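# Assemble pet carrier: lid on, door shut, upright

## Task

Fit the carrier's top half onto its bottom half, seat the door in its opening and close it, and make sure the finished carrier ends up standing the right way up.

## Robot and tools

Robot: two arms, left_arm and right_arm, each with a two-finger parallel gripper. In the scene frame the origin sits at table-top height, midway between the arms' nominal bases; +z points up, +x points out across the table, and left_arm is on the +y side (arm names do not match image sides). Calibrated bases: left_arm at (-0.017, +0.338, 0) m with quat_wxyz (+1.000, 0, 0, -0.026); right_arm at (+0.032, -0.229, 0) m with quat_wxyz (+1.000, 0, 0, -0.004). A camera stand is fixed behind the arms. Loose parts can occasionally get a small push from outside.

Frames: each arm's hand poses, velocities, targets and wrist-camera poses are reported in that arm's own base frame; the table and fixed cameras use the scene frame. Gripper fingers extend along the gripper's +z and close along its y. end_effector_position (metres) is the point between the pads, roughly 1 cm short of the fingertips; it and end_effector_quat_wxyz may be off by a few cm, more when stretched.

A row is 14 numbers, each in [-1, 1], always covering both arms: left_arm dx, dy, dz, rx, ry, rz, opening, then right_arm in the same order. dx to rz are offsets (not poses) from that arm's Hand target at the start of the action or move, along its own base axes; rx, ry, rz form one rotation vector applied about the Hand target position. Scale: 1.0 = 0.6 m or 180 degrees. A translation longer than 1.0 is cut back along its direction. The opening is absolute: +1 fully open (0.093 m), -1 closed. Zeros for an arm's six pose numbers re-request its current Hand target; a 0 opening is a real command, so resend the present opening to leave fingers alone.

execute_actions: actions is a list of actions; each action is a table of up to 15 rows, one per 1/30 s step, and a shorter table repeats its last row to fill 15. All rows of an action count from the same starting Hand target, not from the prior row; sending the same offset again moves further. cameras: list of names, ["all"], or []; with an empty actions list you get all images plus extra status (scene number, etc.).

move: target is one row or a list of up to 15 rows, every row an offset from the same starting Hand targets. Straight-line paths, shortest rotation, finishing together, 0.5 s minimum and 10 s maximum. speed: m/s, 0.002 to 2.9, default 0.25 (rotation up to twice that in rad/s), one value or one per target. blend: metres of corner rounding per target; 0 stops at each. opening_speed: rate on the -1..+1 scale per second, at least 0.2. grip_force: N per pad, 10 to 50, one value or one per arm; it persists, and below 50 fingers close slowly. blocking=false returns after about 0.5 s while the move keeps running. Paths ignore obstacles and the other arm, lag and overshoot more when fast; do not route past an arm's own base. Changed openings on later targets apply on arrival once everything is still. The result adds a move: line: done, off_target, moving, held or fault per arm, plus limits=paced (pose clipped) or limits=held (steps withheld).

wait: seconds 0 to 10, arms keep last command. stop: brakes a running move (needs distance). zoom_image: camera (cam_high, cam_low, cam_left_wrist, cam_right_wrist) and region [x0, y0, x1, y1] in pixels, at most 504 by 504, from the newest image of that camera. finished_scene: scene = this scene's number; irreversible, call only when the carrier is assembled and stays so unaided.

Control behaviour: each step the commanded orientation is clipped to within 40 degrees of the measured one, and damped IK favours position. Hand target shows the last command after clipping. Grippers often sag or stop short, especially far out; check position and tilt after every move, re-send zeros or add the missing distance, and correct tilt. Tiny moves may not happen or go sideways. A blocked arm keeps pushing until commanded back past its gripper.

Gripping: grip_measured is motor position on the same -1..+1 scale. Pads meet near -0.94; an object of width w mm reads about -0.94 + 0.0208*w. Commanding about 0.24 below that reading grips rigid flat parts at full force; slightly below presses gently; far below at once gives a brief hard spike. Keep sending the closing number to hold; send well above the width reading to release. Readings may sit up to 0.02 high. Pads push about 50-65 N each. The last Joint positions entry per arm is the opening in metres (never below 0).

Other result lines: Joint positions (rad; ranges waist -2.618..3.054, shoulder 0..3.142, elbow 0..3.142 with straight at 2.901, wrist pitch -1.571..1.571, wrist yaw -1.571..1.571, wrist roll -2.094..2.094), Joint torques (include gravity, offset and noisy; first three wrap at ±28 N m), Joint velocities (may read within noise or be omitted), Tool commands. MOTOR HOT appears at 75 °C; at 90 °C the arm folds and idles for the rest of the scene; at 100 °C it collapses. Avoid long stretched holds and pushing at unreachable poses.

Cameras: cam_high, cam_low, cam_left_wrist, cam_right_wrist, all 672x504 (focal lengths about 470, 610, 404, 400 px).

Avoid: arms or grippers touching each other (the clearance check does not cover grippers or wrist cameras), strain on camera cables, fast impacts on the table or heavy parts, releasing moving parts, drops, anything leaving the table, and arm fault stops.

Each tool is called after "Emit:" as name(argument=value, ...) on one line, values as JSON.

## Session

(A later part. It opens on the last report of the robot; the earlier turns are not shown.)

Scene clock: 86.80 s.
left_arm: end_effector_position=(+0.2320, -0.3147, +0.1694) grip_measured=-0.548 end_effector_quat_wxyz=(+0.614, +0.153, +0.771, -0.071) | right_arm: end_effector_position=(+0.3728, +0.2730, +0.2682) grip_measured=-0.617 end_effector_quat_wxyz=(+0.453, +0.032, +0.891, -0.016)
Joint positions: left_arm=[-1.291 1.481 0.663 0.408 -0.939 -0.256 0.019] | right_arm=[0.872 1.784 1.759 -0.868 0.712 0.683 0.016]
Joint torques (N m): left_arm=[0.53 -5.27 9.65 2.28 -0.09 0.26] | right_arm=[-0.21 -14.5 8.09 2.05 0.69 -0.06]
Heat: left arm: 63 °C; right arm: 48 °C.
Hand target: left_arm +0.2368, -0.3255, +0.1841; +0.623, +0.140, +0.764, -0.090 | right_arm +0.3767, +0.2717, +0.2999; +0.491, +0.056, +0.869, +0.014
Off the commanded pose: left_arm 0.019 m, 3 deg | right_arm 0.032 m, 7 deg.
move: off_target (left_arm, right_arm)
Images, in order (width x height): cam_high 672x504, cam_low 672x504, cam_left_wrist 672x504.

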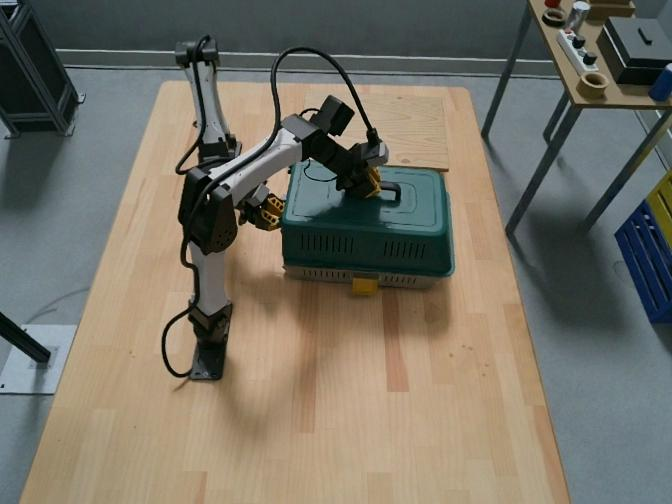

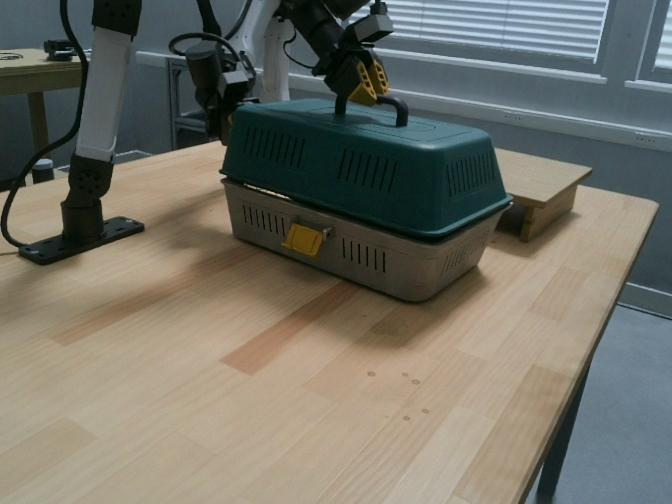

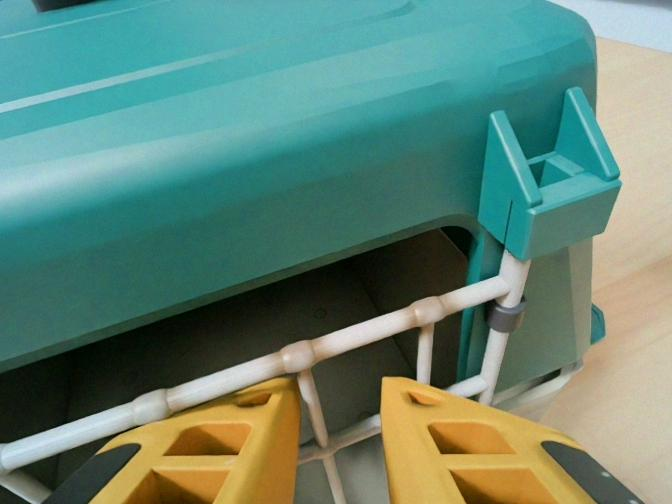

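Emit:
move(target=[0,0,0,0,0,0,-0.55, 0.0,0.002,-0.014,0,0.004,0,-1], speed=0.04, cameras=["cam_low","cam_high","cam_left_wrist"])

Emit:
zoom_image(camera="cam_low", region=[200, 100, 530, 310])

Emit:
zoom_image(camera="cam_left_wrist", region=[430, 0, 672, 420])

Scene clock: 91.10 s.
left_arm: end_effector_position=(+0.2320, -0.3147, +0.1694) grip_measured=-0.548 end_effector_quat_wxyz=(+0.614, +0.153, +0.771, -0.071) | right_arm: end_effector_position=(+0.3730, +0.2733, +0.2643) grip_measured=-0.617 end_effector_quat_wxyz=(+0.452, +0.031, +0.891, -0.016)
Joint positions: left_arm=[-1.291 1.481 0.663 0.408 -0.939 -0.256 0.019] | right_arm=[0.872 1.784 1.745 -0.856 0.711 0.683 0.016]
Joint torques (N m): left_arm=[0.53 -5.11 9.66 2.27 -0.11 0.25] | right_arm=[-0.24 -14.04 7.79 2.03 0.62 0.02]
Heat: left arm: 64 °C; right arm: 48 °C.
Hand target: left_arm +0.2368, -0.3255, +0.1841; +0.623, +0.141, +0.764, -0.090 | right_arm +0.3767, +0.2729, +0.2915; +0.486, +0.056, +0.872, +0.014
Off the commanded pose: left_arm 0.019 m, 3 deg | right_arm 0.027 m, 6 deg.
move: off_target (left_arm, right_arm)
Images, in order (width x height): cam_high 672x504, cam_low 672x504, cam_left_wrist 672x504.

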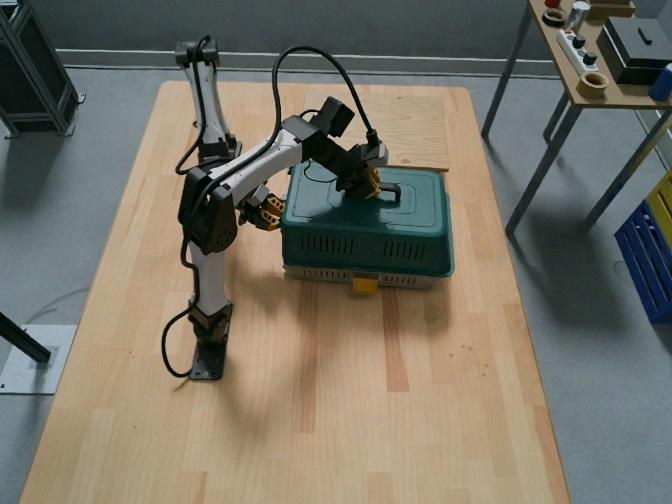

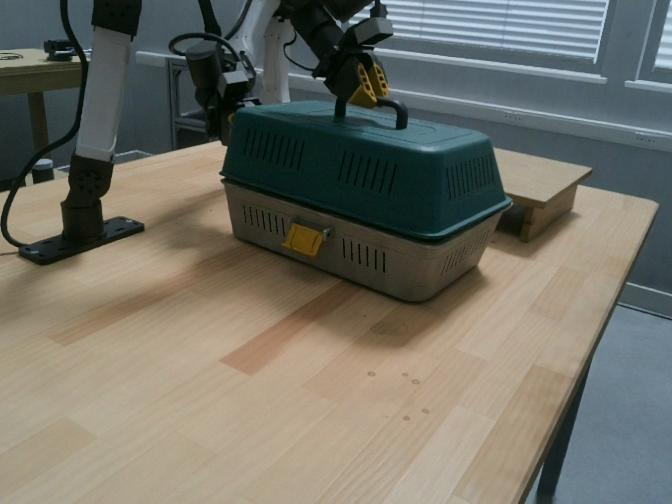

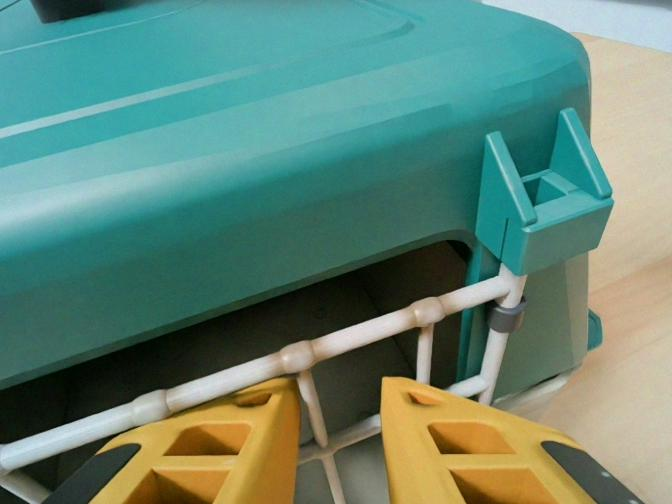

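Scaled by 1.527 from the camera's 672x504 image, which has a finer 960x720 frame.

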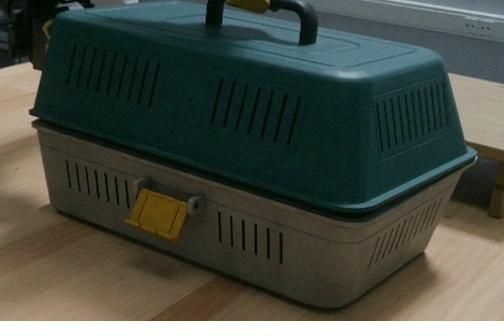

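Scaled by 1.200 from the camera's 672x504 image, which has a finer 960x720 frame.

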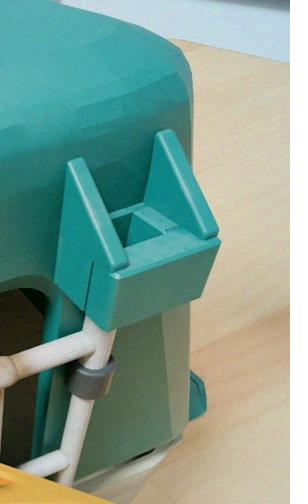

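Emit:
move(target=[0,0,0,0,0,0,-0.55, 0.0,0.001,-0.014,0,0.004,0,-1], speed=0.04, cameras=["cam_low","cam_high","cam_left_wrist"])

Emit:
zoom_image(camera="cam_low", region=[200, 100, 530, 310])

Emit:
zoom_image(camera="cam_left_wrist", region=[430, 0, 672, 420])

Scene clock: 94.27 s.
left_arm: end_effector_position=(+0.2320, -0.3147, +0.1694) grip_measured=-0.548 end_effector_quat_wxyz=(+0.614, +0.153, +0.771, -0.071) | right_arm: end_effector_position=(+0.3733, +0.2735, +0.2631) grip_measured=-0.617 end_effector_quat_wxyz=(+0.453, +0.032, +0.891, -0.015)
Joint positions: left_arm=[-1.291 1.481 0.663 0.408 -0.939 -0.256 0.019] | right_arm=[0.872 1.782 1.734 -0.843 0.712 0.683 0.016]
Joint torques (N m): left_arm=[0.61 -5.19 9.7 2.25 -0.11 0.22] | right_arm=[-0.36 -13.33 6.99 2.02 0.53 0.09]
Heat: left arm: 64 °C; right arm: 48 °C.
Hand target: left_arm +0.2368, -0.3255, +0.1841; +0.623, +0.141, +0.764, -0.090 | right_arm +0.3767, +0.2735, +0.2831; +0.481, +0.056, +0.875, +0.013
Off the commanded pose: left_arm 0.019 m, 3 deg | right_arm 0.020 m, 6 deg.
move: off_target (left_arm, right_arm)
Images, in order (width x height): cam_high 672x504, cam_low 672x504, cam_left_wrist 672x504.

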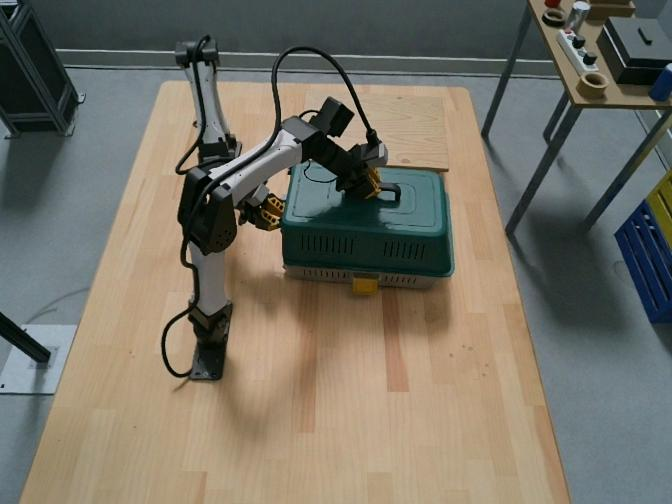

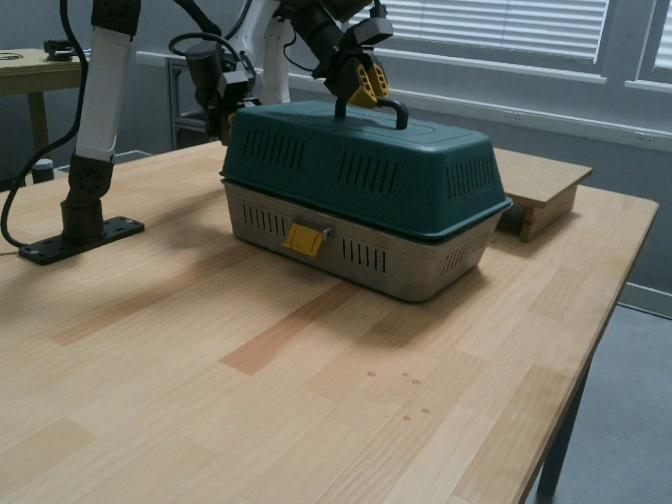

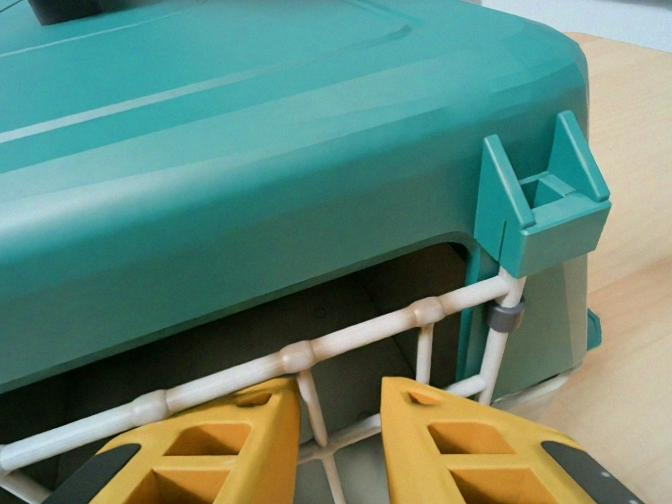

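Scaled by 1.527 from the camera's 672x504 image, which has a finer 960x720 frame.

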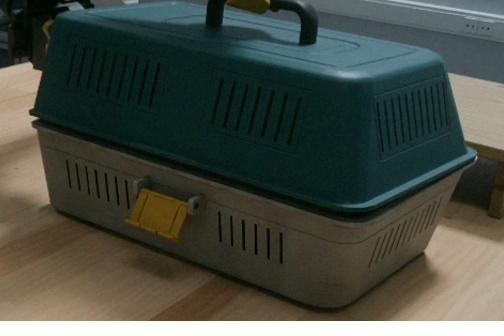

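Scaled by 1.200 from the camera's 672x504 image, which has a finer 960x720 frame.

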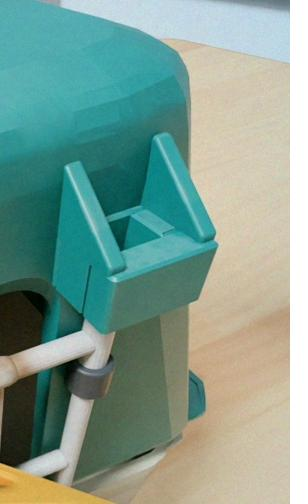

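Emit:
move(target=[0,0,0,0,0,0,-0.55, 0.0,0.0,-0.016,0,0.006,0,-1], speed=0.04, cameras=["cam_low","cam_left_wrist"])

Emit:
zoom_image(camera="cam_low", region=[200, 150, 530, 310])

Emit:
zoom_image(camera="cam_low", region=[420, 170, 520, 255])

Emit:
zoom_image(camera="cam_low", region=[205, 150, 295, 220])

Scene clock: 98.10 s.
left_arm: end_effector_position=(+0.2320, -0.3147, +0.1694) grip_measured=-0.548 end_effector_quat_wxyz=(+0.614, +0.153, +0.771, -0.071) | right_arm: end_effector_position=(+0.3734, +0.2753, +0.2581) grip_measured=-0.617 end_effector_quat_wxyz=(+0.450, +0.033, +0.892, -0.007)
Joint positions: left_arm=[-1.291 1.481 0.663 0.408 -0.939 -0.256 0.019] | right_arm=[0.87 1.778 1.712 -0.82 0.695 0.686 0.016]
Joint torques (N m): left_arm=[0.73 -5.26 9.77 2.27 -0.12 0.22] | right_arm=[-0.47 -12.51 7.13 1.89 0.55 0.13]
Heat: left arm: 64 °C; right arm: 48 °C.
Hand target: left_arm +0.2368, -0.3255, +0.1841; +0.623, +0.140, +0.764, -0.090 | right_arm +0.3766, +0.2736, +0.2735; +0.472, +0.056, +0.880, +0.013
Off the commanded pose: left_arm 0.019 m, 3 deg | right_arm 0.016 m, 5 deg.
move: off_target (left_arm, right_arm)
Images, in order (width x height): cam_low 672x504, cam_left_wrist 672x504.

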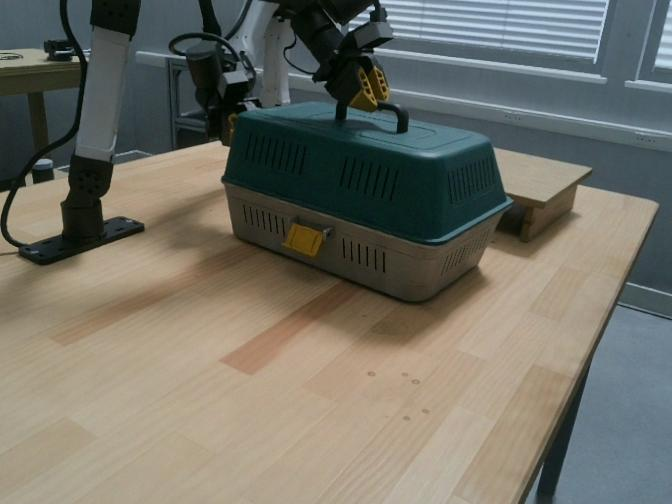

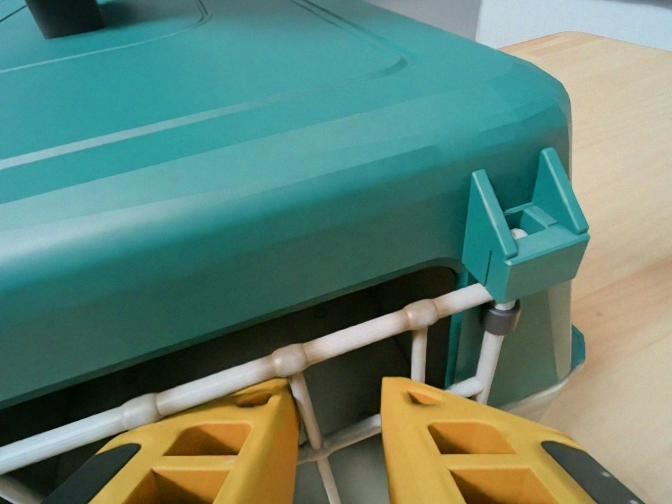

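Scaled by 1.527 from the camera's 672x504 image, which has a finer 960x720 frame.

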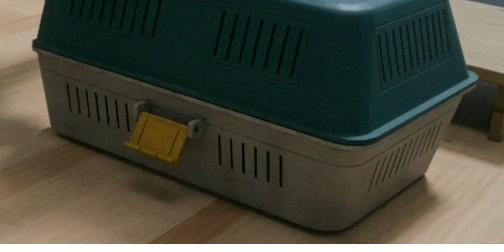

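Scaled by 5.040 from the camera's 672x504 image, which has a finer 960x720 frame.

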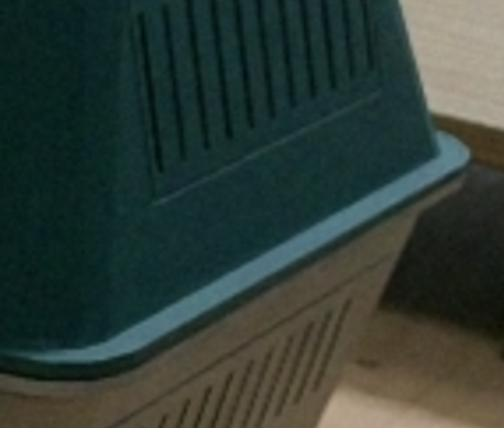

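Scaled by 5.600 from the camera's 672x504 image, which has a finer 960x720 frame.

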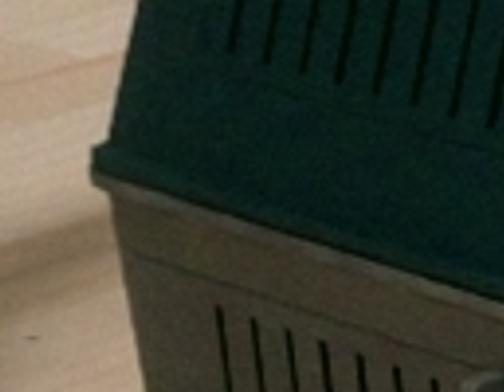

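Emit:
move(target=[[-0.1,0.03,0.02,0,0,0,-0.55, 0,0,-0.013,0,0,0,-1],[-0.18,0.24,0.08,0,0,0,-0.55, -0.002,0,-0.018,0,0.006,0,-1]], speed=0.12, blend=[0.02,0], cameras=["cam_left_wrist","cam_low"])

Emit:
zoom_image(camera="cam_left_wrist", region=[140, 100, 640, 450])

Scene clock: 104.00 s.
left_arm: end_effector_position=(+0.1298, -0.1788, +0.2189) grip_measured=-0.548 end_effector_quat_wxyz=(+0.617, +0.159, +0.767, -0.076) | right_arm: end_effector_position=(+0.3736, +0.2753, +0.2567) grip_measured=-0.617 end_effector_quat_wxyz=(+0.453, +0.037, +0.891, -0.001)
Joint positions: left_arm=[-1.77 0.828 0.644 -0.887 -1.31 -0.974 0.019] | right_arm=[0.869 1.767 1.687 -0.792 0.694 0.69 0.016]
Joint torques (N m): left_arm=[-0.32 -0.18 9.62 1.07 -0.79 0] | right_arm=[-0.54 -11.28 6.87 1.75 0.45 0.2]
Heat: left arm: 65 °C; right arm: 47 °C.
Hand target: left_arm +0.1289, -0.1815, +0.2321; +0.624, +0.140, +0.764, -0.090 | right_arm +0.3755, +0.2735, +0.2627; +0.464, +0.056, +0.884, +0.012
Off the commanded pose: left_arm 0.013 m, 3 deg | right_arm 0.007 m, 3 deg.
move: off_target (left_arm, right_arm)
Images, in order (width x height): cam_low 672x504, cam_left_wrist 672x504.

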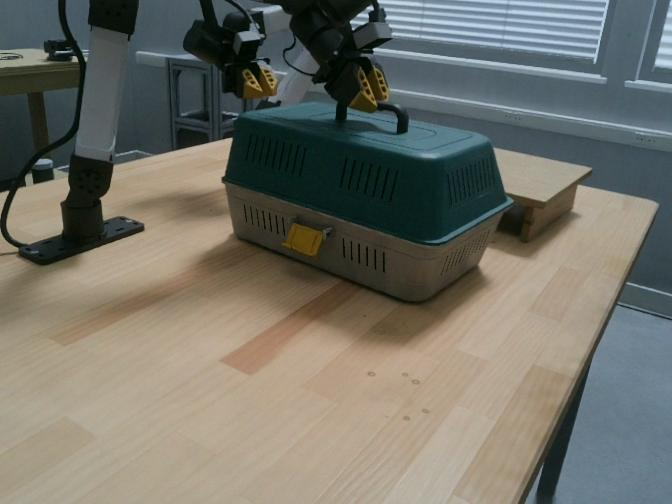

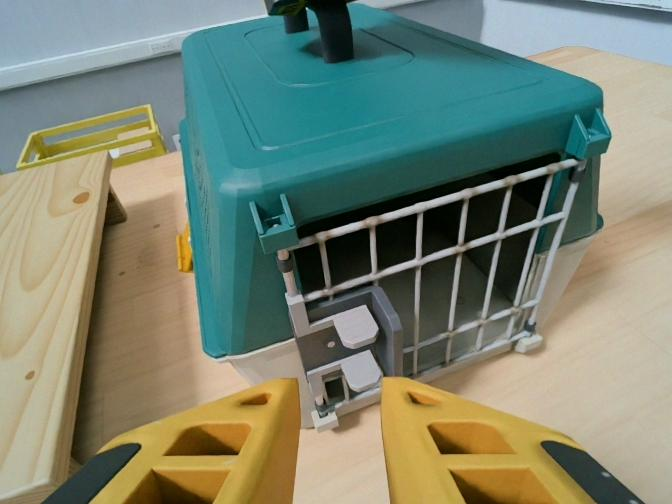

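Scaled by 1.008 from the camera's 672x504 image, which has a finer 960x720 frame.

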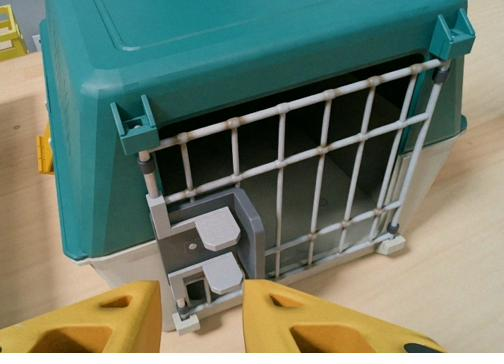

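Seated. Release and retreat.

Emit:
move(target=[[0,0,0,0,0,0,-0.55, -0.002,0.002,-0.007,0,0,0,-1],[0,0,0,0,0,0,-0.55, -0.002,0.002,-0.007,0,0,0,0.6]], speed=0.03, opening_speed=0.8, cameras=["cam_right_wrist","cam_low"])

Emit:
zoom_image(camera="cam_low", region=[200, 70, 530, 310])

Scene clock: 109.47 s.
left_arm: end_effector_position=(+0.1298, -0.1787, +0.2189) grip_measured=-0.548 end_effector_quat_wxyz=(+0.617, +0.159, +0.767, -0.076) | right_arm: end_effector_position=(+0.3744, +0.2750, +0.2538) grip_measured=+0.597 end_effector_quat_wxyz=(+0.456, +0.046, +0.889, +0.002)
Joint positions: left_arm=[-1.77 0.828 0.644 -0.888 -1.31 -0.975 0.019] | right_arm=[0.869 1.765 1.669 -0.772 0.701 0.707 0.074]
Joint torques (N m): left_arm=[-0.53 -0.25 9.51 1.07 -0.76 -0.03] | right_arm=[-0.12 -11.21 6.89 1.68 0.41 0.08]
Heat: left arm: 67 °C; right arm: 47 °C.
Hand target: left_arm +0.1291, -0.1814, +0.2319; +0.624, +0.141, +0.763, -0.091 | right_arm +0.3742, +0.2747, +0.2584; +0.464, +0.056, +0.884, +0.012
Off the commanded pose: left_arm 0.014 m, 3 deg | right_arm 0.005 m, 2 deg.
move: off_target (left_arm); target 2's new opening was sent with right_arm's hand 0.002 m and 3 deg from that target
Images, in order (width x height): cam_low 672x504, cam_right_wrist 672x504.

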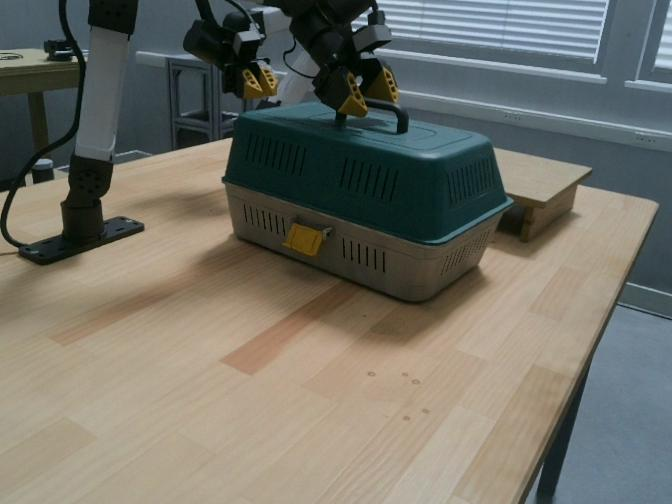

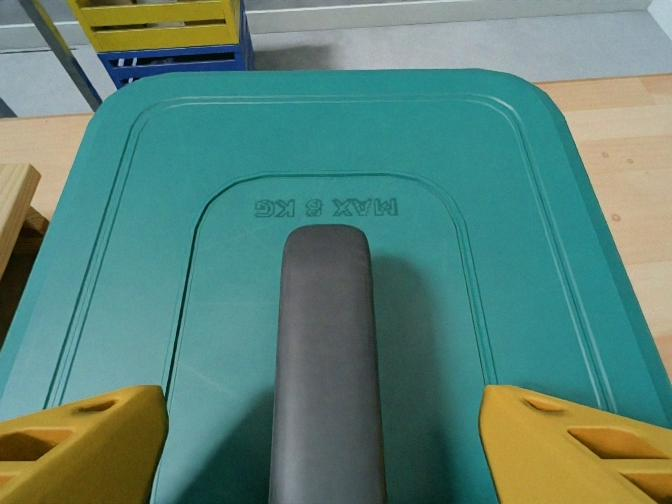

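Scaled by 1.527 from the camera's 672x504 image, which has a finer 960x720 frame.

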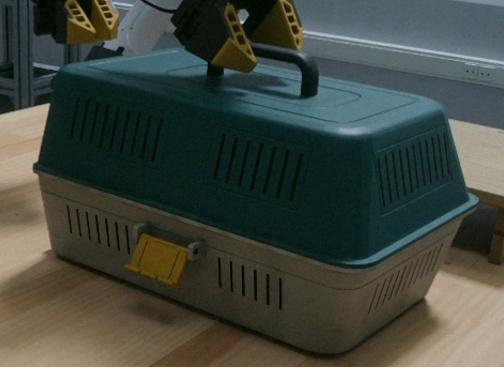

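Emit:
move(target=[[0,0,0,0,0,0,-0.55, -0.01,0,0.13,0,0,0,0.6],[0,0,0,0,0,0,-0.55, -0.2,-0.4,0.2,0,0,0,0.6]], speed=0.2, blend=[0.02,0], cameras=["cam_left_wrist","cam_high"])

Scene clock: 113.63 s.
left_arm: end_effector_position=(+0.1298, -0.1787, +0.2189) grip_measured=-0.548 end_effector_quat_wxyz=(+0.617, +0.159, +0.767, -0.076) | right_arm: end_effector_position=(+0.2548, +0.0348, +0.3847) grip_measured=+0.598 end_effector_quat_wxyz=(+0.473, +0.062, +0.879, +0.016)
Joint positions: left_arm=[-1.77 0.828 0.644 -0.888 -1.31 -0.975 0.019] | right_arm=[0.337 1.032 1.589 -1.174 0.31 0.318 0.074]
Joint torques (N m): left_arm=[-0.42 -0.35 9.36 1.11 -0.74 -0.03] | right_arm=[-0.69 -0.94 5.35 1.82 0.04 -0.16]
Heat: left arm: 68 °C; right arm: 47 °C.
Hand target: left_arm +0.1291, -0.1814, +0.2319; +0.624, +0.141, +0.763, -0.091 | right_arm +0.2543, +0.0348, +0.3783; +0.464, +0.056, +0.884, +0.012
Off the commanded pose: left_arm 0.013 m, 3 deg | right_arm 0.006 m, 1 deg.
move: off_target (left_arm)
Images, in order (width x height): cam_high 672x504, cam_left_wrist 672x504.

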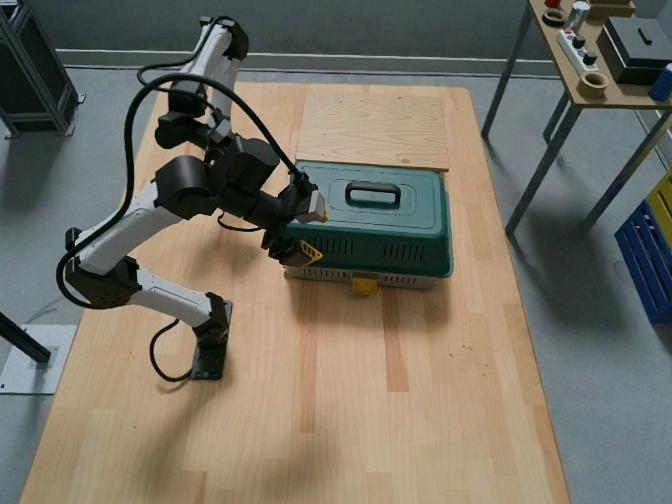

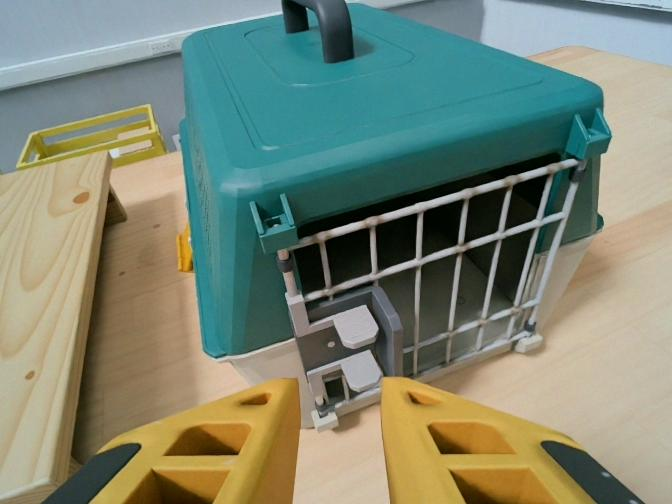

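Emit:
zoom_image(camera="cam_left_wrist", region=[230, 180, 410, 440])

Scaled by 1.938 from the camera's 672x504 image, which has a finer 960x720 frame.

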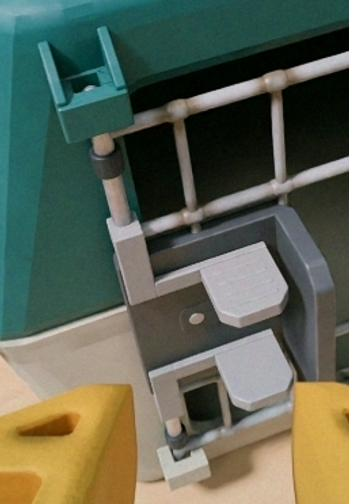

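Pin tip visible in the hole. Done.

Emit:
finished_scene(scene=2)

The scene is finished: the task was done.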